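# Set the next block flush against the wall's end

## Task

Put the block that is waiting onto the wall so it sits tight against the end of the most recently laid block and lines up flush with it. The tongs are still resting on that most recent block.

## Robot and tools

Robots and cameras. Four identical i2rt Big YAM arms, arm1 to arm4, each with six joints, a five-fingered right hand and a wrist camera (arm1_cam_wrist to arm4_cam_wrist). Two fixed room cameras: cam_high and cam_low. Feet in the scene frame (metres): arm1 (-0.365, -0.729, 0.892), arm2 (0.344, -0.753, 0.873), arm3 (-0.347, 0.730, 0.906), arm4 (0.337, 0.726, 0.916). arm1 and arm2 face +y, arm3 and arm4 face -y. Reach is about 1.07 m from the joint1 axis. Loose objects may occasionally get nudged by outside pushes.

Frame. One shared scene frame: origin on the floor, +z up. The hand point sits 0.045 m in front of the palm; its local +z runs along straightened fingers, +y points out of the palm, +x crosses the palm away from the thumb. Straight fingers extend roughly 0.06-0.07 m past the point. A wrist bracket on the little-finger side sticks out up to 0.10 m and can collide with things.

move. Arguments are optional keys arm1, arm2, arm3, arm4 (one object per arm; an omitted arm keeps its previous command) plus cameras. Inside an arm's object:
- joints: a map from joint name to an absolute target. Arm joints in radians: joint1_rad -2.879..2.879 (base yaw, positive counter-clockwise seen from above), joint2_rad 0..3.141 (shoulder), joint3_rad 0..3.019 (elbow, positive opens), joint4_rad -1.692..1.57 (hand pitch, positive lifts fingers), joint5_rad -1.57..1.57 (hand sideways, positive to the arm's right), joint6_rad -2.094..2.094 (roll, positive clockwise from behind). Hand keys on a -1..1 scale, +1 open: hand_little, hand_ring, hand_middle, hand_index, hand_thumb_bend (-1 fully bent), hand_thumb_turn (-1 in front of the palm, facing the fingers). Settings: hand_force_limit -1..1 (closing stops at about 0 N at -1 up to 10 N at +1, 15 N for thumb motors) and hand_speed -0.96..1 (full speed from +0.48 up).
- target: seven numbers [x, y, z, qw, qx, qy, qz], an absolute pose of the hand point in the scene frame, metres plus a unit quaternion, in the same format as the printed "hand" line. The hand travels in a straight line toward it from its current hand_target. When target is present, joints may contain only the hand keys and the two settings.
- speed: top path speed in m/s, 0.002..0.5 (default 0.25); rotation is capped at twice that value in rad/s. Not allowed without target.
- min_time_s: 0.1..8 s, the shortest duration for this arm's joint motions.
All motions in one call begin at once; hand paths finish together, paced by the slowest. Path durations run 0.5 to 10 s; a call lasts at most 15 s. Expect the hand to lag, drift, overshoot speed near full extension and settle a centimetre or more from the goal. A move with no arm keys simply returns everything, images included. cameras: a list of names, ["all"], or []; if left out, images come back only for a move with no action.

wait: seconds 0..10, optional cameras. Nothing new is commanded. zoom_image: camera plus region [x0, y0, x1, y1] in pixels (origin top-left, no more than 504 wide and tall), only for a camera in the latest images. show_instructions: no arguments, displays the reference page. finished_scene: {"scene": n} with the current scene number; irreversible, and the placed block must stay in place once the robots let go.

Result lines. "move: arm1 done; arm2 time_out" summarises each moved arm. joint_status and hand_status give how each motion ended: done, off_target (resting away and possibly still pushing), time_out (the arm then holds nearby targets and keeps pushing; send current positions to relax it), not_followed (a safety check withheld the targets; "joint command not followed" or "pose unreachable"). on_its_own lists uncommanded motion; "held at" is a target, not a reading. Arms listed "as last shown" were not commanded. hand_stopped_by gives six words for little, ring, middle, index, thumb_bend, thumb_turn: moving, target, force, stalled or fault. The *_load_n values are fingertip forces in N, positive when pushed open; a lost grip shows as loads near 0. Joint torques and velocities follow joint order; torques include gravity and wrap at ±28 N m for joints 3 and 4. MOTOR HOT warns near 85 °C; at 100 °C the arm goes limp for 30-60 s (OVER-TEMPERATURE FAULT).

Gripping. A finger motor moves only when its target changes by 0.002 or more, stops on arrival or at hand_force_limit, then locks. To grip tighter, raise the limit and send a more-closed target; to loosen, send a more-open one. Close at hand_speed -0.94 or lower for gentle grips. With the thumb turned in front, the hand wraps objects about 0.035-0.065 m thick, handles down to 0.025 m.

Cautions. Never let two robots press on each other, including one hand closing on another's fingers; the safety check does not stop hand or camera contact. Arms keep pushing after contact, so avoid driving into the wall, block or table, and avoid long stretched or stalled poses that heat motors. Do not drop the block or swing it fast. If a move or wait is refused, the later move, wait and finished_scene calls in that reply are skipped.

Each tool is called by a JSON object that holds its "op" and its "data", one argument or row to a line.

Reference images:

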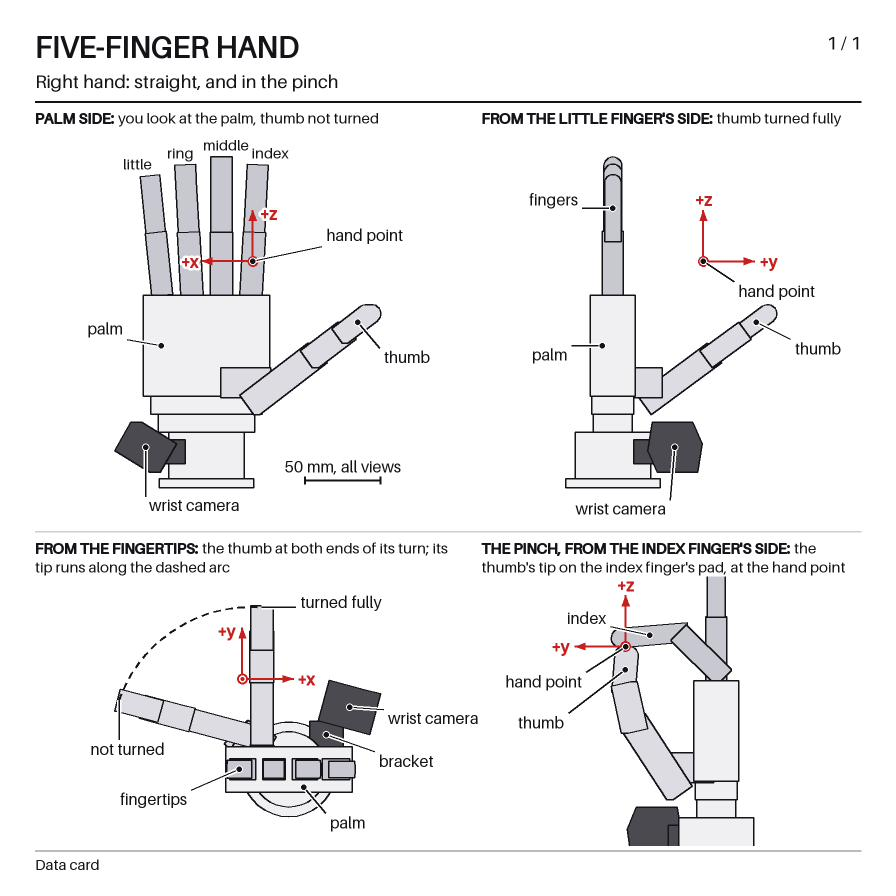

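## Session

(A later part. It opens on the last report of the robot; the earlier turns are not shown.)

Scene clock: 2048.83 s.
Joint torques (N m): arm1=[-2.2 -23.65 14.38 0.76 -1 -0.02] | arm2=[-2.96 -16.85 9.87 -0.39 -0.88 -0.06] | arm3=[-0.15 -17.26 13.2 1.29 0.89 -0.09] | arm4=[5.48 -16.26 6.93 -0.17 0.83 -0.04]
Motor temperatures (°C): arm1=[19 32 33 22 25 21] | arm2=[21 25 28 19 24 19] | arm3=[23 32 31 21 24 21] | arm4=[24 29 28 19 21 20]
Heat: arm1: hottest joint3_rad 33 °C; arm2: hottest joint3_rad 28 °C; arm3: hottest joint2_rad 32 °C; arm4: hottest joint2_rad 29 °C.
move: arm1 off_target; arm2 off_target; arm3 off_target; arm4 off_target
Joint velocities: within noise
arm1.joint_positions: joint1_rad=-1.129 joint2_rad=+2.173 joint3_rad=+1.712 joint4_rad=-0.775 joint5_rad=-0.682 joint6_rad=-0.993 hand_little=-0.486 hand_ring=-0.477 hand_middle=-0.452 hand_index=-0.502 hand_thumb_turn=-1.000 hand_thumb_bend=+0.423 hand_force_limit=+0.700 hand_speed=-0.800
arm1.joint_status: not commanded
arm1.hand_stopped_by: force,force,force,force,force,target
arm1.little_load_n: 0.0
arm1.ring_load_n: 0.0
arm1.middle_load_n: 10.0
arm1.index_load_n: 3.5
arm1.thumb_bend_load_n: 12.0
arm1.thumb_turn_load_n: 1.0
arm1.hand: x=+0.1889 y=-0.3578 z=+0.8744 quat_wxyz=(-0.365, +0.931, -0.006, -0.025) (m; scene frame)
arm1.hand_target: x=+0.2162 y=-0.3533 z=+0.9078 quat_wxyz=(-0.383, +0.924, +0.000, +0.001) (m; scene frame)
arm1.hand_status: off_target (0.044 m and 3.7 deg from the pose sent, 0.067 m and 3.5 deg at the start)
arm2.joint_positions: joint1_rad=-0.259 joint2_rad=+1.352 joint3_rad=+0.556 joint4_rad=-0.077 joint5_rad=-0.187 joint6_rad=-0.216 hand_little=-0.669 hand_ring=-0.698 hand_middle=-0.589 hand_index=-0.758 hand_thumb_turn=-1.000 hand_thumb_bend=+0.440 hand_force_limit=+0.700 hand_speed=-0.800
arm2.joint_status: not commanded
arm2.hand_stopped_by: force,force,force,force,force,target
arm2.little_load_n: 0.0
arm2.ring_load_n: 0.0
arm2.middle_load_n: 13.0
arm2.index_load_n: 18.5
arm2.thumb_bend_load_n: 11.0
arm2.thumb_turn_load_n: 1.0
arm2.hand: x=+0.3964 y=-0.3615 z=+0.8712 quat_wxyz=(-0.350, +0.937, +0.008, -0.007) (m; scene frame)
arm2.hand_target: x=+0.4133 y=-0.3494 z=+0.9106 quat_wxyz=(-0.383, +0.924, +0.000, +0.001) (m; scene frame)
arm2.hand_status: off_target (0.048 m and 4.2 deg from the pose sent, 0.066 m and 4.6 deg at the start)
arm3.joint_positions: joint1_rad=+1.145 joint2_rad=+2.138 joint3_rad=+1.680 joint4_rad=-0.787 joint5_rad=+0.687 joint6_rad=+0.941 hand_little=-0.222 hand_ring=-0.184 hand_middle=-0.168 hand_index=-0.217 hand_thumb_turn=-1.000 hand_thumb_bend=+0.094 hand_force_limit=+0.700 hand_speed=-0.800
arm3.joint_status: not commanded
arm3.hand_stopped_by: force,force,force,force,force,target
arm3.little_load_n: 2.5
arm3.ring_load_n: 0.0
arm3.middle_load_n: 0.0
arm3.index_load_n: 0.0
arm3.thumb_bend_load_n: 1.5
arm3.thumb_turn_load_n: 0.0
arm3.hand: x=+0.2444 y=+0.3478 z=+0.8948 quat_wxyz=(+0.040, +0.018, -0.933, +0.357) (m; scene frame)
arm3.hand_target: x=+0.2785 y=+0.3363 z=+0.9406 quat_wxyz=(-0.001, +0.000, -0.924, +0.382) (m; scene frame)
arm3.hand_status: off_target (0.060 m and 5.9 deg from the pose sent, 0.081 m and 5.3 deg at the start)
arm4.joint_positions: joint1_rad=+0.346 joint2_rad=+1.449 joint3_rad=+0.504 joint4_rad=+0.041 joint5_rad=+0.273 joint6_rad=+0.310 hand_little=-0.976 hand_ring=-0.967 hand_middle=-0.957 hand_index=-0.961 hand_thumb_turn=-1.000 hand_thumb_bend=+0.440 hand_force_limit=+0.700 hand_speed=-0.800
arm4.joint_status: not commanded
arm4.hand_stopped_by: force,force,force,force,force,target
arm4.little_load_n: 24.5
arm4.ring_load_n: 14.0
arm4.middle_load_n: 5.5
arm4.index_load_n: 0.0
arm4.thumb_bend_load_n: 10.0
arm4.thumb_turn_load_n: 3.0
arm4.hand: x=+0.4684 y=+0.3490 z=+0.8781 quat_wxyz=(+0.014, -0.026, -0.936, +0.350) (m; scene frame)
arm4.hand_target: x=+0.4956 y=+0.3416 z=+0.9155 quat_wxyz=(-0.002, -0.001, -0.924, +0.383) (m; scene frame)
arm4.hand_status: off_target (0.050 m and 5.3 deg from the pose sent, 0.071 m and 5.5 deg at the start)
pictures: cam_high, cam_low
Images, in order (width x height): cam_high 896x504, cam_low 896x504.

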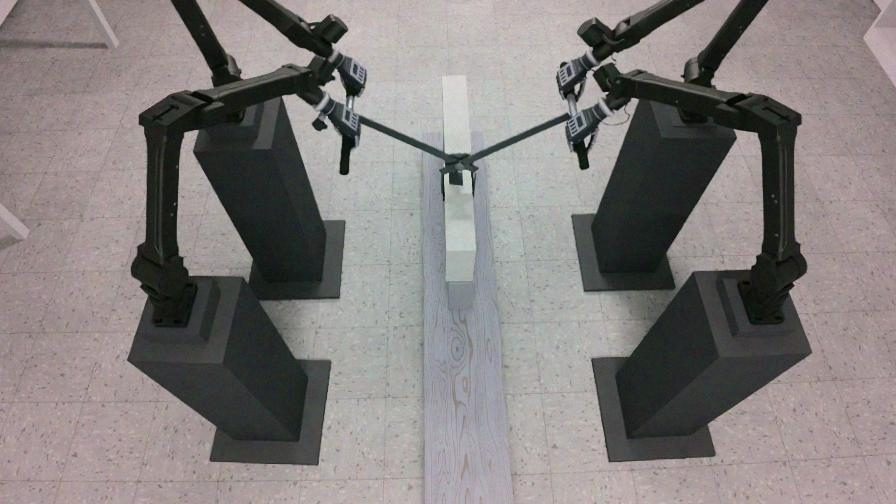

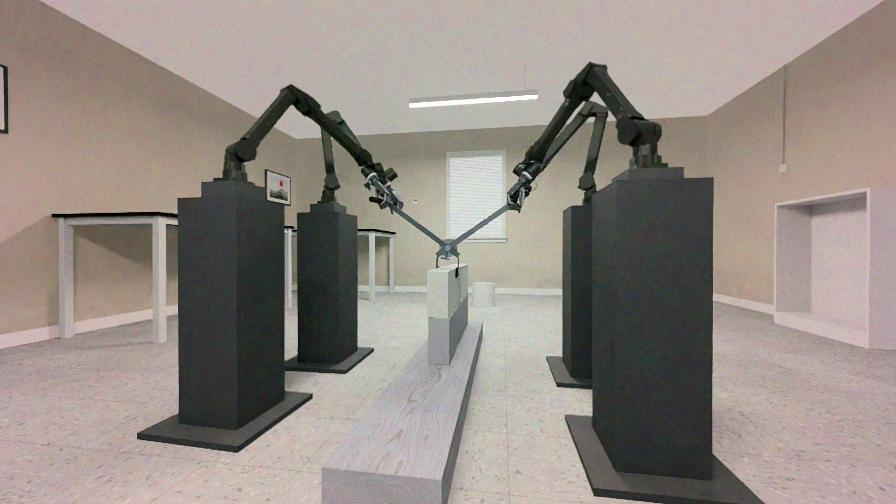

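{"op": "move", "data": {
  "arm1": {"target":[0.214,-0.352,0.882,0.3827,-0.9239,0,0],"speed":0.02},
  "arm2": {"target":[0.410,-0.350,0.889,0.3827,-0.9239,0,0],"speed":0.02},
  "arm3": {"target":[0.276,0.334,0.914,0,0,0.9239,-0.3827],"speed":0.02},
  "arm4": {"target":[0.490,0.342,0.894,0,0,0.9239,-0.3827],"speed":0.02},
  "cameras": ["cam_high", "cam_low"]
}}

{"op": "zoom_image", "data": {
  "camera": "cam_high",
  "region": [436, 146, 482, 192]
}}

{"op": "zoom_image", "data": {
  "camera": "cam_low",
  "region": [420, 250, 475, 325]
}}

{"op": "zoom_image", "data": {
  "camera": "cam_high",
  "region": [430, 240, 500, 320]
}}

Scene clock: 2083.97 s.
Joint torques (N m): arm1=[-2.14 -22.48 11.66 2.06 -0.78 0.05] | arm2=[-2.2 -13.98 6.94 1.54 -0.56 0.03] | arm3=[-0.79 -16.44 10.43 2.29 0.72 -0.15] | arm4=[3.78 -12.1 5.37 1.84 0.39 -0.18]
Motor temperatures (°C): arm1=[19 33 37 22 24 21] | arm2=[21 24 29 19 24 19] | arm3=[23 30 34 21 24 21] | arm4=[24 29 28 19 21 20]
Heat: arm1: hottest joint3_rad 37 °C; arm2: hottest joint3_rad 29 °C; arm3: hottest joint3_rad 34 °C; arm4: hottest joint2_rad 29 °C.
move: arm1 off_target; arm2 off_target; arm3 off_target; arm4 off_target
Joint velocities: within noise
arm1.joint_positions: joint1_rad=-1.129 joint2_rad=+2.183 joint3_rad=+1.712 joint4_rad=-0.761 joint5_rad=-0.688 joint6_rad=-0.999 hand_little=-0.486 hand_ring=-0.477 hand_middle=-0.452 hand_index=-0.503 hand_thumb_turn=-1.000 hand_thumb_bend=+0.423 hand_force_limit=+0.700 hand_speed=-0.800
arm1.joint_status: not commanded
arm1.hand_stopped_by: force,force,force,force,force,target
arm1.little_load_n: 0.0
arm1.ring_load_n: 0.0
arm1.middle_load_n: 10.0
arm1.index_load_n: 1.5
arm1.thumb_bend_load_n: 12.5
arm1.thumb_turn_load_n: 1.0
arm1.hand: x=+0.1905 y=-0.3564 z=+0.8691 quat_wxyz=(-0.368, +0.930, -0.002, -0.024) (m; scene frame)
arm1.hand_target: x=+0.2130 y=-0.3526 z=+0.8826 quat_wxyz=(-0.383, +0.924, +0.000, +0.000) (m; scene frame)
arm1.hand_status: off_target (0.027 m and 3.3 deg from the pose sent, 0.027 m and 3.7 deg at the start)
arm2.joint_positions: joint1_rad=-0.263 joint2_rad=+1.371 joint3_rad=+0.556 joint4_rad=-0.045 joint5_rad=-0.191 joint6_rad=-0.220 hand_little=-0.669 hand_ring=-0.698 hand_middle=-0.589 hand_index=-0.758 hand_thumb_turn=-1.000 hand_thumb_bend=+0.440 hand_force_limit=+0.700 hand_speed=-0.800
arm2.joint_status: not commanded
arm2.hand_stopped_by: force,force,force,force,force,target
arm2.little_load_n: 0.0
arm2.ring_load_n: 0.0
arm2.middle_load_n: 13.0
arm2.index_load_n: 15.0
arm2.thumb_bend_load_n: 11.5
arm2.thumb_turn_load_n: 1.0
arm2.hand: x=+0.3987 y=-0.3567 z=+0.8680 quat_wxyz=(-0.356, +0.934, +0.009, -0.006) (m; scene frame)
arm2.hand_target: x=+0.4099 y=-0.3499 z=+0.8881 quat_wxyz=(-0.382, +0.924, +0.000, +0.001) (m; scene frame)
arm2.hand_status: off_target (0.025 m and 3.5 deg from the pose sent, 0.025 m and 4.2 deg at the start)
arm3.joint_positions: joint1_rad=+1.147 joint2_rad=+2.145 joint3_rad=+1.680 joint4_rad=-0.752 joint5_rad=+0.691 joint6_rad=+0.943 hand_little=-0.222 hand_ring=-0.184 hand_middle=-0.168 hand_index=-0.217 hand_thumb_turn=-1.000 hand_thumb_bend=+0.095 hand_force_limit=+0.700 hand_speed=-0.800
arm3.joint_status: not commanded
arm3.hand_stopped_by: force,force,force,force,force,target
arm3.little_load_n: 0.0
arm3.ring_load_n: 0.0
arm3.middle_load_n: 0.0
arm3.index_load_n: 0.0
arm3.thumb_bend_load_n: 2.5
arm3.thumb_turn_load_n: 0.0
arm3.hand: x=+0.2522 y=+0.3451 z=+0.8932 quat_wxyz=(+0.029, +0.013, -0.931, +0.365) (m; scene frame)
arm3.hand_target: x=+0.2745 y=+0.3349 z=+0.9148 quat_wxyz=(+0.000, +0.000, -0.924, +0.383) (m; scene frame)
arm3.hand_status: off_target (0.033 m and 4.2 deg from the pose sent, 0.039 m and 5.9 deg at the start)
arm4.joint_positions: joint1_rad=+0.356 joint2_rad=+1.462 joint3_rad=+0.496 joint4_rad=+0.069 joint5_rad=+0.280 joint6_rad=+0.315 hand_little=-0.976 hand_ring=-0.967 hand_middle=-0.957 hand_index=-0.961 hand_thumb_turn=-1.000 hand_thumb_bend=+0.440 hand_force_limit=+0.700 hand_speed=-0.800
arm4.joint_status: not commanded
arm4.hand_stopped_by: force,force,force,force,force,target
arm4.little_load_n: 23.0
arm4.ring_load_n: 13.0
arm4.middle_load_n: 5.0
arm4.index_load_n: 0.0
arm4.thumb_bend_load_n: 10.0
arm4.thumb_turn_load_n: 3.5
arm4.hand: x=+0.4714 y=+0.3492 z=+0.8746 quat_wxyz=(+0.013, -0.026, -0.935, +0.354) (m; scene frame)
arm4.hand_target: x=+0.4898 y=+0.3423 z=+0.8935 quat_wxyz=(+0.000, -0.001, -0.924, +0.382) (m; scene frame)
arm4.hand_status: off_target (0.028 m and 4.8 deg from the pose sent, 0.028 m and 5.3 deg at the start)
pictures: cam_high, cam_low
Images, in order (width x height): cam_high 896x504, cam_low 896x504.

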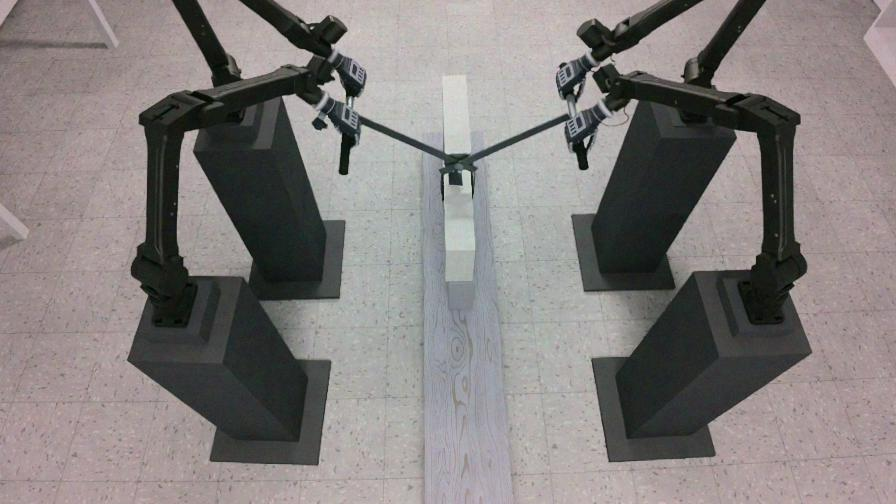

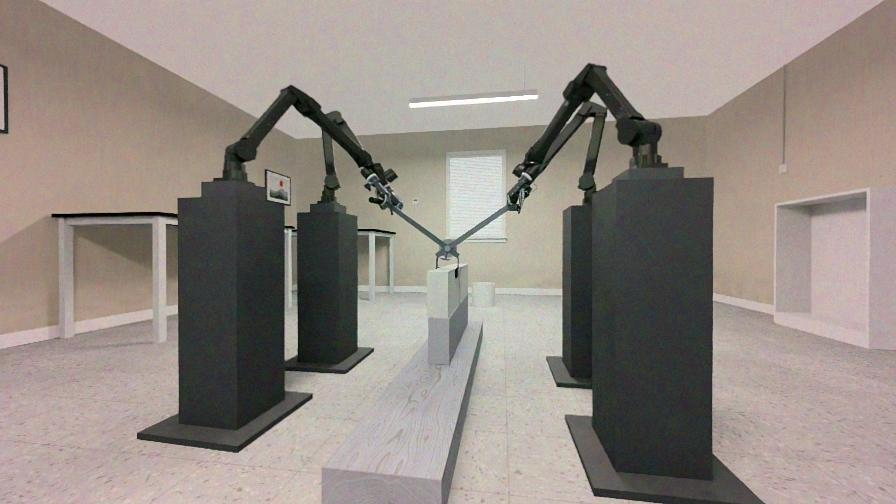

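Scaled by 10.957.

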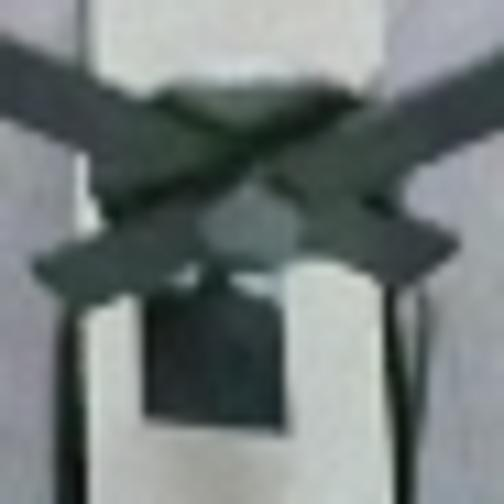

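Scaled by 6.720.

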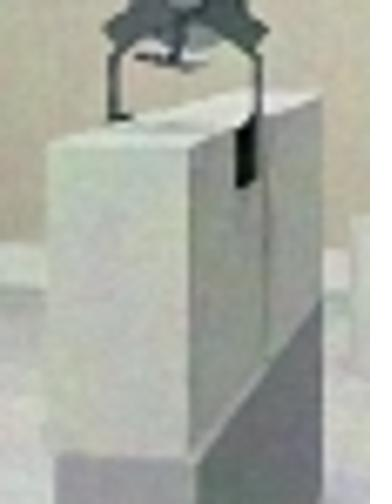

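Scaled by 6.300.

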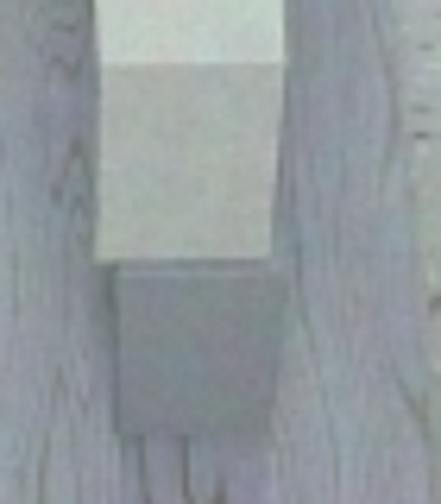

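{"op": "move", "data": {
  "arm1": {"target":[0.214,-0.360,0.892,0.3827,-0.9239,0,0],"speed":0.02},
  "arm2": {"target":[0.410,-0.358,0.899,0.3827,-0.9239,0,0],"speed":0.02},
  "arm3": {"target":[0.276,0.326,0.924,0,0,0.9239,-0.3827],"speed":0.02},
  "arm4": {"target":[0.490,0.334,0.904,0,0,0.9239,-0.3827],"speed":0.02},
  "cameras": ["cam_high", "cam_low"]
}}

{"op": "zoom_image", "data": {
  "camera": "cam_high",
  "region": [436, 146, 482, 192]
}}

{"op": "zoom_image", "data": {
  "camera": "cam_low",
  "region": [446, 262, 474, 312]
}}

{"op": "zoom_image", "data": {
  "camera": "cam_high",
  "region": [430, 240, 500, 320]
}}

Scene clock: 2117.17 s.
Joint torques (N m): arm1=[-2.78 -24.18 11.37 1.42 -0.83 -0.07] | arm2=[-2.26 -17.49 6.31 0.4 -0.65 0] | arm3=[-1.73 -16.85 11.79 1.72 0.61 -0.23] | arm4=[3.19 -12.75 7.36 0.84 0.13 -0.21]
Motor temperatures (°C): arm1=[19 33 35 22 23 21] | arm2=[21 24 28 19 24 19] | arm3=[23 31 33 21 24 21] | arm4=[24 29 28 19 20 20]
Heat: arm1: hottest joint3_rad 35 °C; arm2: hottest joint3_rad 28 °C; arm3: hottest joint3_rad 33 °C; arm4: hottest joint2_rad 29 °C.
move: arm1 off_target; arm2 off_target; arm3 off_target; arm4 off_target
Joint velocities: within noise
arm1.joint_positions: joint1_rad=-1.131 joint2_rad=+2.183 joint3_rad=+1.712 joint4_rad=-0.761 joint5_rad=-0.691 joint6_rad=-0.999 hand_little=-0.486 hand_ring=-0.477 hand_middle=-0.452 hand_index=-0.503 hand_thumb_turn=-1.000 hand_thumb_bend=+0.423 hand_force_limit=+0.700 hand_speed=-0.800
arm1.joint_status: not commanded
arm1.hand_stopped_by: force,force,force,force,force,target
arm1.little_load_n: 0.0
arm1.ring_load_n: 0.0
arm1.middle_load_n: 9.5
arm1.index_load_n: 3.0
arm1.thumb_bend_load_n: 12.0
arm1.thumb_turn_load_n: 1.5
arm1.hand: x=+0.1908 y=-0.3568 z=+0.8693 quat_wxyz=(-0.369, +0.929, -0.002, -0.025) (m; scene frame)
arm1.hand_target: x=+0.2132 y=-0.3607 z=+0.8922 quat_wxyz=(-0.382, +0.924, +0.000, +0.000) (m; scene frame)
arm1.hand_status: off_target (0.033 m and 3.3 deg from the pose sent, 0.033 m and 3.3 deg at the start)
arm2.joint_positions: joint1_rad=-0.264 joint2_rad=+1.370 joint3_rad=+0.556 joint4_rad=-0.047 joint5_rad=-0.193 joint6_rad=-0.220 hand_little=-0.669 hand_ring=-0.698 hand_middle=-0.589 hand_index=-0.758 hand_thumb_turn=-1.000 hand_thumb_bend=+0.440 hand_force_limit=+0.700 hand_speed=-0.800
arm2.joint_status: not commanded
arm2.hand_stopped_by: force,force,force,force,force,target
arm2.little_load_n: 0.0
arm2.ring_load_n: 0.0
arm2.middle_load_n: 12.5
arm2.index_load_n: 15.0
arm2.thumb_bend_load_n: 11.5
arm2.thumb_turn_load_n: 1.0
arm2.hand: x=+0.3986 y=-0.3571 z=+0.8681 quat_wxyz=(-0.356, +0.934, +0.009, -0.006) (m; scene frame)
arm2.hand_target: x=+0.4094 y=-0.3567 z=+0.8959 quat_wxyz=(-0.383, +0.924, +0.000, +0.001) (m; scene frame)
arm2.hand_status: off_target (0.033 m and 3.5 deg from the pose sent, 0.033 m and 3.5 deg at the start)
arm3.joint_positions: joint1_rad=+1.147 joint2_rad=+2.145 joint3_rad=+1.680 joint4_rad=-0.752 joint5_rad=+0.690 joint6_rad=+0.938 hand_little=-0.222 hand_ring=-0.184 hand_middle=-0.168 hand_index=-0.217 hand_thumb_turn=-1.000 hand_thumb_bend=+0.095 hand_force_limit=+0.700 hand_speed=-0.800
arm3.joint_status: not commanded
arm3.hand_stopped_by: force,force,force,force,force,target
arm3.little_load_n: 0.0
arm3.ring_load_n: 0.0
arm3.middle_load_n: 0.5
arm3.index_load_n: 0.0
arm3.thumb_bend_load_n: 2.0
arm3.thumb_turn_load_n: 0.5
arm3.hand: x=+0.2521 y=+0.3453 z=+0.8931 quat_wxyz=(+0.029, +0.015, -0.931, +0.364) (m; scene frame)
arm3.hand_target: x=+0.2737 y=+0.3272 z=+0.9250 quat_wxyz=(+0.000, +0.000, -0.924, +0.383) (m; scene frame)
arm3.hand_status: off_target (0.044 m and 4.4 deg from the pose sent, 0.043 m and 4.2 deg at the start)
arm4.joint_positions: joint1_rad=+0.356 joint2_rad=+1.462 joint3_rad=+0.496 joint4_rad=+0.068 joint5_rad=+0.280 joint6_rad=+0.315 hand_little=-0.976 hand_ring=-0.967 hand_middle=-0.957 hand_index=-0.961 hand_thumb_turn=-1.000 hand_thumb_bend=+0.440 hand_force_limit=+0.700 hand_speed=-0.800
arm4.joint_status: not commanded
arm4.hand_stopped_by: force,force,force,force,force,target
arm4.little_load_n: 23.0
arm4.ring_load_n: 13.5
arm4.middle_load_n: 5.0
arm4.index_load_n: 0.0
arm4.thumb_bend_load_n: 9.5
arm4.thumb_turn_load_n: 3.5
arm4.hand: x=+0.4713 y=+0.3495 z=+0.8744 quat_wxyz=(+0.013, -0.026, -0.935, +0.353) (m; scene frame)
arm4.hand_target: x=+0.4898 y=+0.3344 z=+0.9032 quat_wxyz=(+0.000, -0.001, -0.924, +0.383) (m; scene frame)
arm4.hand_status: off_target (0.038 m and 4.9 deg from the pose sent, 0.038 m and 4.8 deg at the start)
pictures: cam_high, cam_low
Images, in order (width x height): cam_high 896x504, cam_low 896x504.

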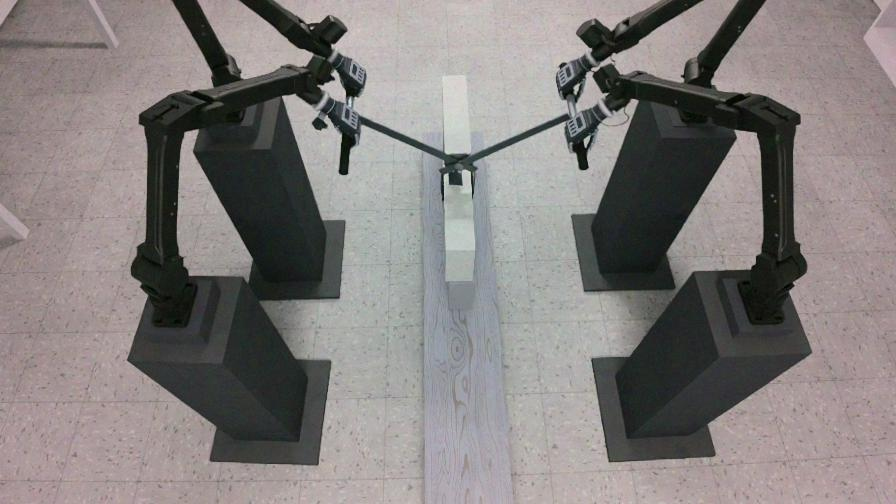

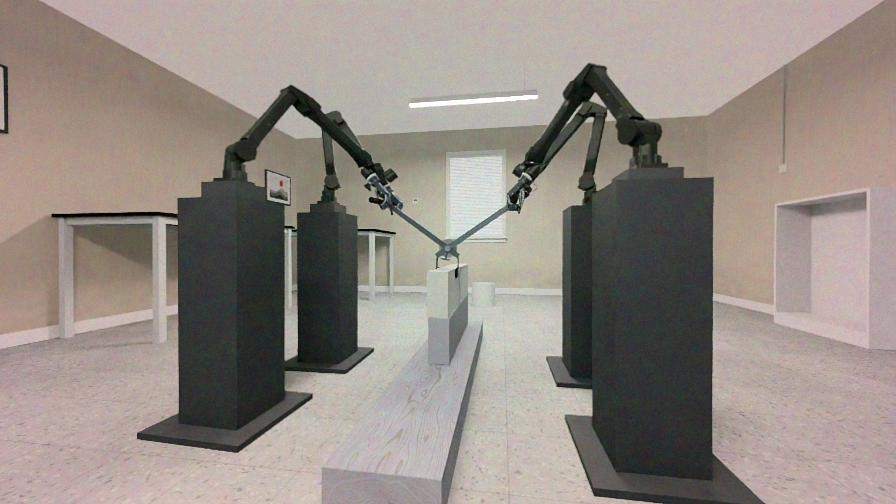

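Scaled by 10.957.

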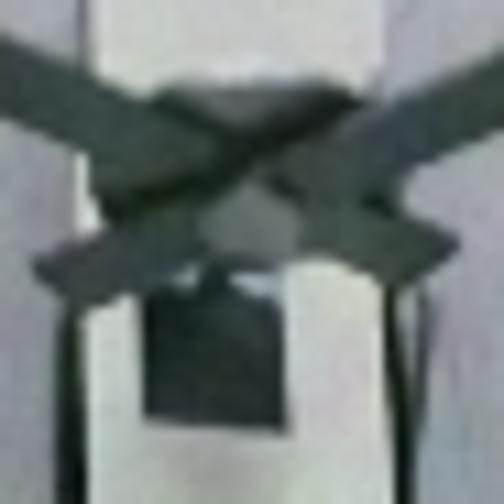

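Scaled by 10.080.

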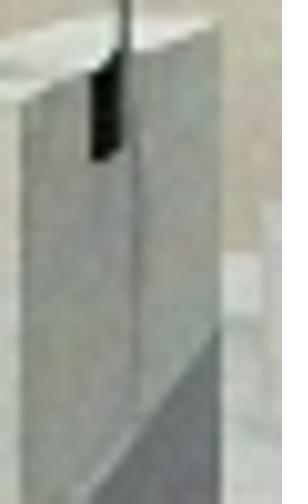

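Scaled by 6.300.

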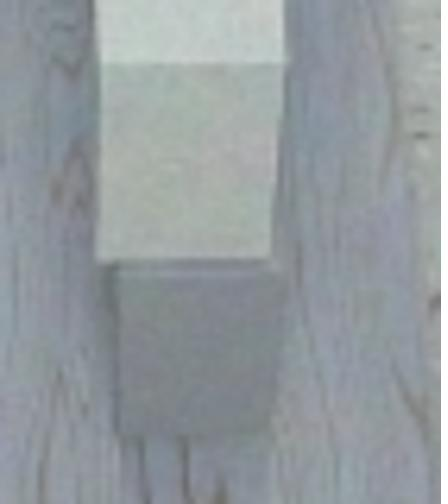

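{"op": "move", "data": {
  "arm1": {"target":[0.214,-0.372,0.907,0.3827,-0.9239,0,0],"speed":0.02},
  "arm2": {"target":[0.410,-0.370,0.914,0.3827,-0.9239,0,0],"speed":0.02},
  "arm3": {"target":[0.276,0.314,0.939,0,0,0.9239,-0.3827],"speed":0.02},
  "arm4": {"target":[0.490,0.322,0.919,0,0,0.9239,-0.3827],"speed":0.02},
  "cameras": ["cam_high", "cam_low"]
}}

{"op": "zoom_image", "data": {
  "camera": "cam_high",
  "region": [436, 146, 482, 192]
}}

{"op": "zoom_image", "data": {
  "camera": "cam_low",
  "region": [420, 250, 475, 325]
}}

{"op": "zoom_image", "data": {
  "camera": "cam_high",
  "region": [430, 240, 500, 320]
}}

Scene clock: 2130.17 s.
Joint torques (N m): arm1=[-3.19 -26.81 10.97 0.7 -0.73 -0.1] | arm2=[-2.84 -20.72 5.98 -0.2 -0.83 -0.02] | arm3=[-2.67 -17.49 12.9 1.21 0.67 -0.27] | arm4=[2.84 -14.21 8.44 0.2 0.17 -0.33]
Motor temperatures (°C): arm1=[19 33 35 22 23 21] | arm2=[21 24 27 19 24 19] | arm3=[23 32 33 21 23 21] | arm4=[24 29 29 19 20 20]
Heat: arm1: hottest joint3_rad 35 °C; arm2: hottest joint3_rad 27 °C; arm3: hottest joint3_rad 33 °C; arm4: hottest joint2_rad 29 °C.
move: arm1 off_target; arm2 off_target; arm3 off_target; arm4 off_target
Joint velocities: within noise
arm1.joint_positions: joint1_rad=-1.139 joint2_rad=+2.182 joint3_rad=+1.712 joint4_rad=-0.778 joint5_rad=-0.699 joint6_rad=-1.020 hand_little=-0.486 hand_ring=-0.477 hand_middle=-0.452 hand_index=-0.502 hand_thumb_turn=-1.000 hand_thumb_bend=+0.423 hand_force_limit=+0.700 hand_speed=-0.800
arm1.joint_status: not commanded
arm1.hand_stopped_by: force,force,force,force,force,target
arm1.little_load_n: 0.0
arm1.ring_load_n: 0.0
arm1.middle_load_n: 9.5
arm1.index_load_n: 5.0
arm1.thumb_bend_load_n: 12.5
arm1.thumb_turn_load_n: 1.0
arm1.hand: x=+0.1906 y=-0.3626 z=+0.8694 quat_wxyz=(-0.369, +0.929, +0.001, -0.028) (m; scene frame)
arm1.hand_target: x=+0.2129 y=-0.3724 z=+0.9066 quat_wxyz=(-0.382, +0.924, +0.000, +0.000) (m; scene frame)
arm1.hand_status: off_target (0.045 m and 3.6 deg from the pose sent, 0.047 m and 3.3 deg at the start)
arm2.joint_positions: joint1_rad=-0.266 joint2_rad=+1.356 joint3_rad=+0.551 joint4_rad=-0.080 joint5_rad=-0.192 joint6_rad=-0.223 hand_little=-0.669 hand_ring=-0.698 hand_middle=-0.589 hand_index=-0.758 hand_thumb_turn=-1.000 hand_thumb_bend=+0.440 hand_force_limit=+0.700 hand_speed=-0.800
arm2.joint_status: not commanded
arm2.hand_stopped_by: force,force,force,force,force,target
arm2.little_load_n: 0.0
arm2.ring_load_n: 0.0
arm2.middle_load_n: 13.0
arm2.index_load_n: 19.0
arm2.thumb_bend_load_n: 11.5
arm2.thumb_turn_load_n: 1.0
arm2.hand: x=+0.3975 y=-0.3657 z=+0.8676 quat_wxyz=(-0.345, +0.938, +0.008, -0.008) (m; scene frame)
arm2.hand_target: x=+0.4090 y=-0.3667 z=+0.9068 quat_wxyz=(-0.383, +0.924, +0.001, +0.001) (m; scene frame)
arm2.hand_status: off_target (0.048 m and 4.8 deg from the pose sent, 0.049 m and 3.5 deg at the start)
arm3.joint_positions: joint1_rad=+1.142 joint2_rad=+2.146 joint3_rad=+1.697 joint4_rad=-0.763 joint5_rad=+0.682 joint6_rad=+0.924 hand_little=-0.222 hand_ring=-0.184 hand_middle=-0.168 hand_index=-0.217 hand_thumb_turn=-1.000 hand_thumb_bend=+0.095 hand_force_limit=+0.700 hand_speed=-0.800
arm3.joint_status: not commanded
arm3.hand_stopped_by: force,force,force,force,force,target
arm3.little_load_n: 1.0
arm3.ring_load_n: 0.0
arm3.middle_load_n: 0.0
arm3.index_load_n: 0.0
arm3.thumb_bend_load_n: 2.0
arm3.thumb_turn_load_n: 0.5
arm3.hand: x=+0.2542 y=+0.3418 z=+0.8981 quat_wxyz=(+0.028, +0.019, -0.932, +0.362) (m; scene frame)
arm3.hand_target: x=+0.2729 y=+0.3155 z=+0.9403 quat_wxyz=(+0.000, +0.000, -0.924, +0.383) (m; scene frame)
arm3.hand_status: off_target (0.054 m and 4.6 deg from the pose sent, 0.060 m and 4.4 deg at the start)
arm4.joint_positions: joint1_rad=+0.347 joint2_rad=+1.462 joint3_rad=+0.522 joint4_rad=+0.031 joint5_rad=+0.270 joint6_rad=+0.312 hand_little=-0.976 hand_ring=-0.967 hand_middle=-0.957 hand_index=-0.961 hand_thumb_turn=-1.000 hand_thumb_bend=+0.440 hand_force_limit=+0.700 hand_speed=-0.800
arm4.joint_status: not commanded
arm4.hand_stopped_by: force,force,force,force,force,target
arm4.little_load_n: 24.0
arm4.ring_load_n: 14.5
arm4.middle_load_n: 5.0
arm4.index_load_n: 0.0
arm4.thumb_bend_load_n: 9.5
arm4.thumb_turn_load_n: 3.5
arm4.hand: x=+0.4715 y=+0.3438 z=+0.8787 quat_wxyz=(+0.012, -0.026, -0.937, +0.348) (m; scene frame)
arm4.hand_target: x=+0.4898 y=+0.3225 z=+0.9178 quat_wxyz=(+0.000, -0.001, -0.923, +0.384) (m; scene frame)
arm4.hand_status: off_target (0.049 m and 5.4 deg from the pose sent, 0.056 m and 4.9 deg at the start)
pictures: cam_high, cam_low
Images, in order (width x height): cam_high 896x504, cam_low 896x504.

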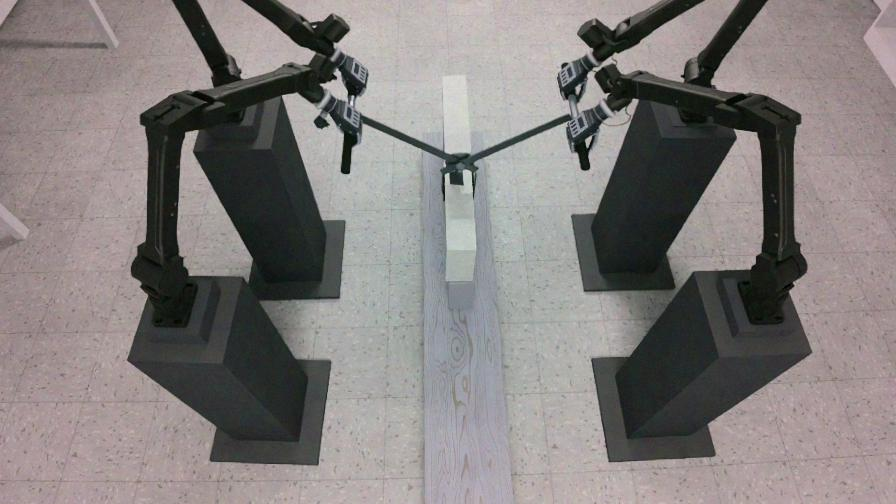

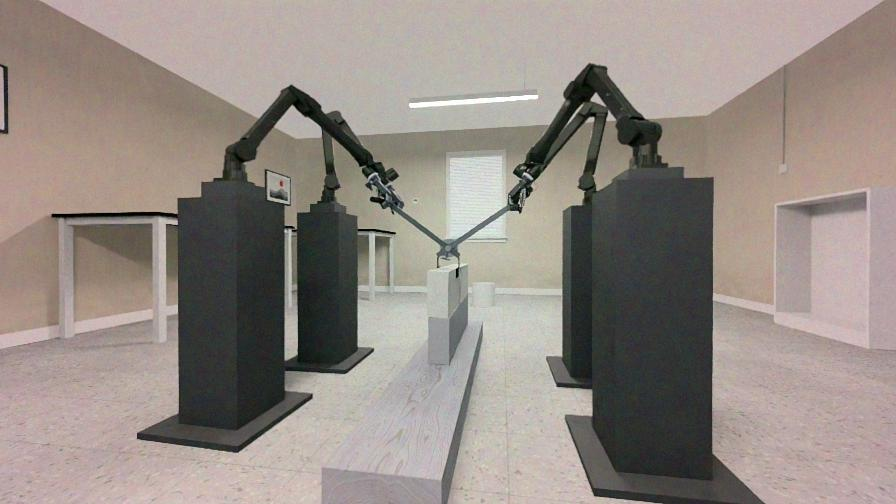

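Scaled by 10.957.

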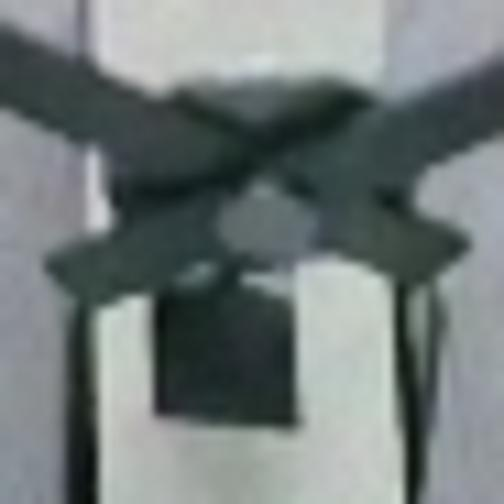

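Scaled by 6.720.

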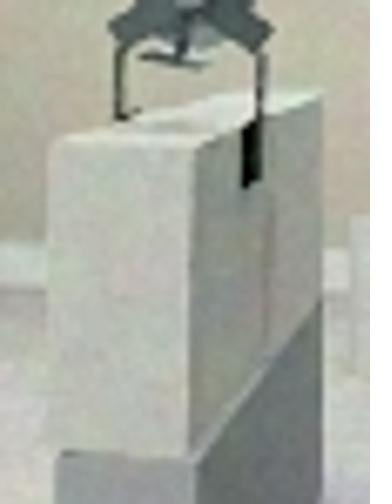

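Scaled by 6.300.

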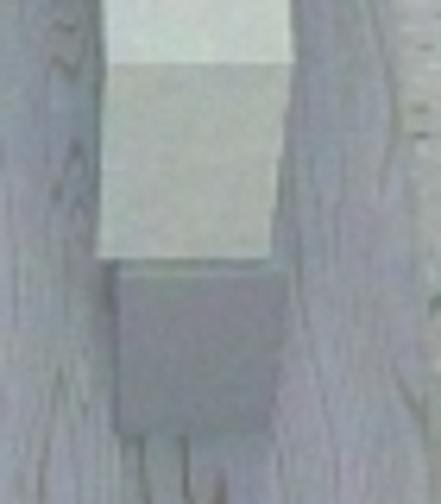

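{"op": "move", "data": {
  "arm1": {"target":[0.214,-0.364,0.932,0.3827,-0.9239,0,0],"speed":0.02},
  "arm2": {"target":[0.410,-0.362,0.939,0.3827,-0.9239,0,0],"speed":0.02},
  "arm3": {"target":[0.276,0.322,0.959,0,0,0.9239,-0.3827],"speed":0.02},
  "arm4": {"target":[0.490,0.330,0.939,0,0,0.9239,-0.3827],"speed":0.02},
  "cameras": ["cam_high", "cam_low"]
}}

{"op": "zoom_image", "data": {
  "camera": "cam_high",
  "region": [436, 146, 482, 192]
}}

{"op": "zoom_image", "data": {
  "camera": "cam_low",
  "region": [420, 250, 475, 325]
}}

{"op": "zoom_image", "data": {
  "camera": "cam_high",
  "region": [430, 240, 500, 320]
}}

Scene clock: 2142.40 s.
Joint torques (N m): arm1=[-2.37 -27.46 13.46 0.1 -0.95 0.07] | arm2=[-2.26 -21.07 10.26 -1.17 -0.55 0.05] | arm3=[-1.38 -19.25 12.33 0.35 0.89 -0.16] | arm4=[3.66 -19.31 7.27 -0.54 0.4 -0.25]
Motor temperatures (°C): arm1=[19 33 35 22 23 21] | arm2=[21 24 27 19 24 19] | arm3=[23 32 32 21 23 21] | arm4=[24 29 30 19 20 20]
Heat: arm1: hottest joint3_rad 35 °C; arm2: hottest joint3_rad 27 °C; arm3: hottest joint2_rad 32 °C; arm4: hottest joint3_rad 30 °C.
move: arm1 off_target; arm2 off_target; arm3 off_target; arm4 off_target
Joint velocities: within noise
arm1.joint_positions: joint1_rad=-1.141 joint2_rad=+2.172 joint3_rad=+1.712 joint4_rad=-0.808 joint5_rad=-0.690 joint6_rad=-1.021 hand_little=-0.486 hand_ring=-0.477 hand_middle=-0.452 hand_index=-0.502 hand_thumb_turn=-1.000 hand_thumb_bend=+0.423 hand_force_limit=+0.700 hand_speed=-0.800
arm1.joint_status: not commanded
arm1.hand_stopped_by: force,force,force,force,force,target
arm1.little_load_n: 0.0
arm1.ring_load_n: 0.0
arm1.middle_load_n: 9.5
arm1.index_load_n: 5.0
arm1.thumb_bend_load_n: 12.0
arm1.thumb_turn_load_n: 1.0
arm1.hand: x=+0.1866 y=-0.3674 z=+0.8742 quat_wxyz=(-0.362, +0.932, -0.003, -0.034) (m; scene frame)
arm1.hand_target: x=+0.2116 y=-0.3651 z=+0.9315 quat_wxyz=(-0.383, +0.924, +0.000, +0.001) (m; scene frame)
arm1.hand_status: off_target (0.064 m and 4.7 deg from the pose sent, 0.067 m and 3.6 deg at the start)
arm2.joint_positions: joint1_rad=-0.266 joint2_rad=+1.326 joint3_rad=+0.556 joint4_rad=-0.137 joint5_rad=-0.194 joint6_rad=-0.224 hand_little=-0.669 hand_ring=-0.698 hand_middle=-0.589 hand_index=-0.757 hand_thumb_turn=-1.000 hand_thumb_bend=+0.440 hand_force_limit=+0.700 hand_speed=-0.800
arm2.joint_status: not commanded
arm2.hand_stopped_by: force,force,force,force,force,target
arm2.little_load_n: 0.0
arm2.ring_load_n: 0.0
arm2.middle_load_n: 13.0
arm2.index_load_n: 22.0
arm2.thumb_bend_load_n: 11.5
arm2.thumb_turn_load_n: 1.0
arm2.hand: x=+0.3951 y=-0.3732 z=+0.8736 quat_wxyz=(-0.335, +0.942, +0.008, -0.012) (m; scene frame)
arm2.hand_target: x=+0.4087 y=-0.3594 z=+0.9307 quat_wxyz=(-0.383, +0.924, +0.001, +0.001) (m; scene frame)
arm2.hand_status: off_target (0.068 m and 6.1 deg from the pose sent, 0.073 m and 4.8 deg at the start)
arm3.joint_positions: joint1_rad=+1.139 joint2_rad=+2.146 joint3_rad=+1.717 joint4_rad=-0.784 joint5_rad=+0.679 joint6_rad=+0.925 hand_little=-0.221 hand_ring=-0.184 hand_middle=-0.168 hand_index=-0.217 hand_thumb_turn=-1.000 hand_thumb_bend=+0.094 hand_force_limit=+0.700 hand_speed=-0.800
arm3.joint_status: not commanded
arm3.hand_stopped_by: force,force,force,force,force,target
arm3.little_load_n: 5.5
arm3.ring_load_n: 0.0
arm3.middle_load_n: 0.0
arm3.index_load_n: 0.0
arm3.thumb_bend_load_n: 2.0
arm3.thumb_turn_load_n: 0.5
arm3.hand: x=+0.2554 y=+0.3389 z=+0.9043 quat_wxyz=(+0.029, +0.017, -0.932, +0.361) (m; scene frame)
arm3.hand_target: x=+0.2736 y=+0.3234 z=+0.9594 quat_wxyz=(-0.001, +0.000, -0.924, +0.383) (m; scene frame)
arm3.hand_status: off_target (0.061 m and 4.7 deg from the pose sent, 0.068 m and 4.6 deg at the start)
arm4.joint_positions: joint1_rad=+0.342 joint2_rad=+1.457 joint3_rad=+0.544 joint4_rad=-0.007 joint5_rad=+0.268 joint6_rad=+0.313 hand_little=-0.976 hand_ring=-0.967 hand_middle=-0.957 hand_index=-0.961 hand_thumb_turn=-1.000 hand_thumb_bend=+0.440 hand_force_limit=+0.700 hand_speed=-0.800
arm4.joint_status: not commanded
arm4.hand_stopped_by: force,force,force,force,force,target
arm4.little_load_n: 25.5
arm4.ring_load_n: 15.0
arm4.middle_load_n: 5.5
arm4.index_load_n: 0.0
arm4.thumb_bend_load_n: 10.0
arm4.thumb_turn_load_n: 3.0
arm4.hand: x=+0.4715 y=+0.3402 z=+0.8835 quat_wxyz=(+0.014, -0.027, -0.939, +0.342) (m; scene frame)
arm4.hand_target: x=+0.4899 y=+0.3288 z=+0.9331 quat_wxyz=(-0.001, -0.001, -0.923, +0.384) (m; scene frame)
arm4.hand_status: off_target (0.059 m and 6.1 deg from the pose sent, 0.065 m and 5.4 deg at the start)
pictures: cam_high, cam_low
Images, in order (width x height): cam_high 896x504, cam_low 896x504.

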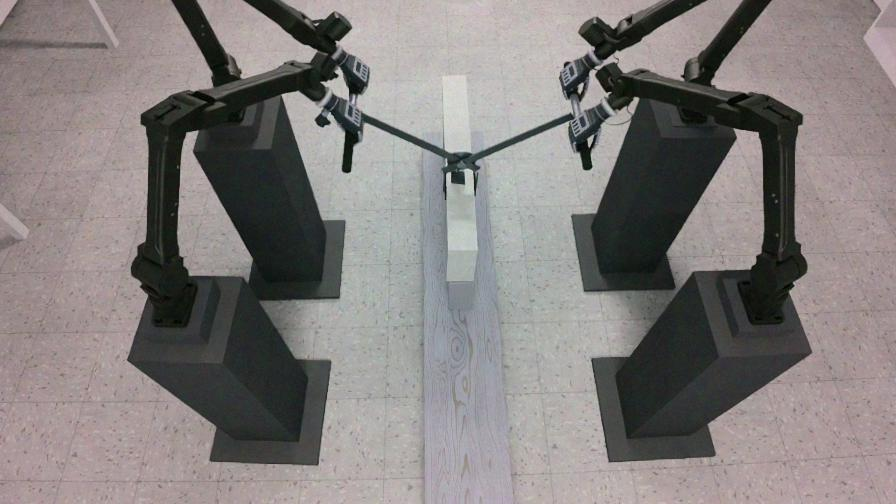

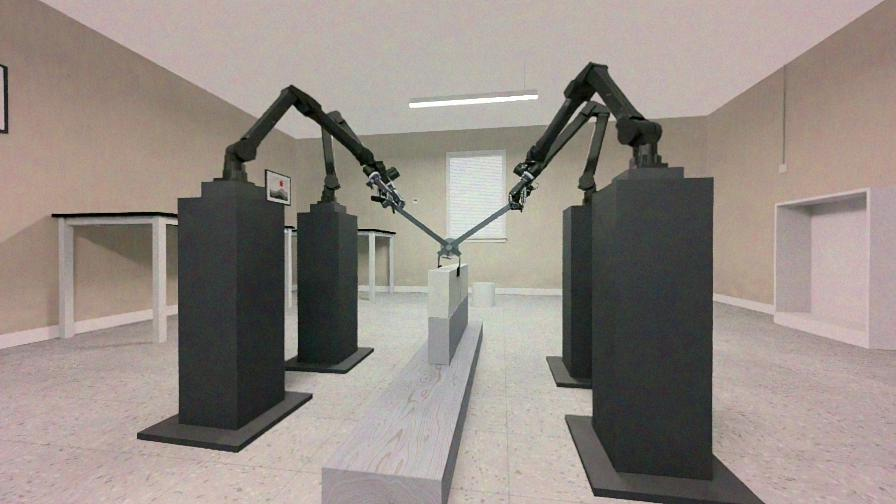

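Scaled by 10.957.

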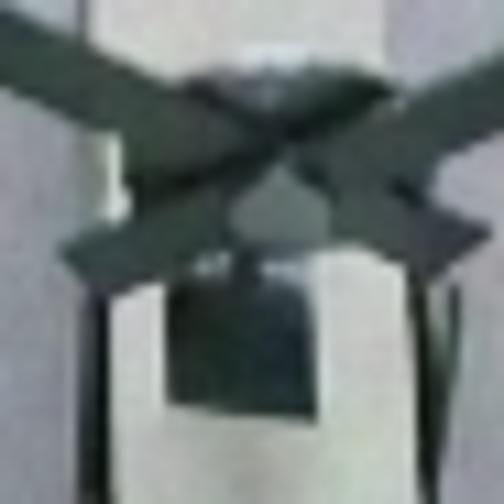

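Scaled by 6.720.

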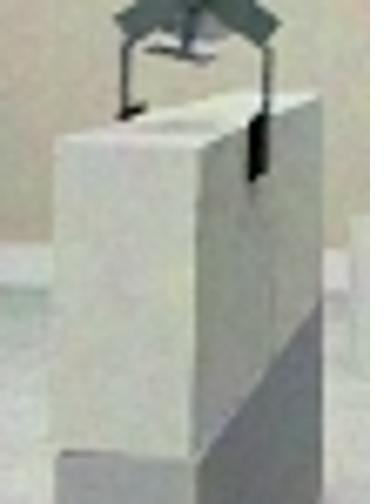

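Scaled by 6.300.

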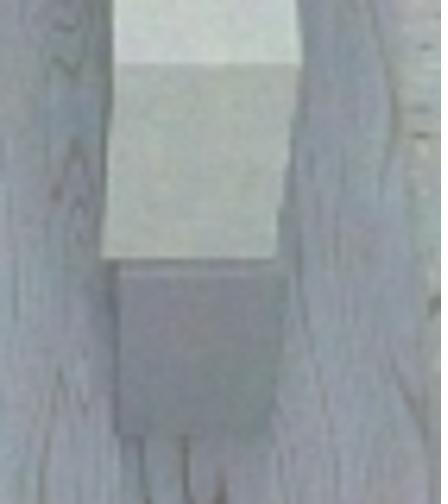

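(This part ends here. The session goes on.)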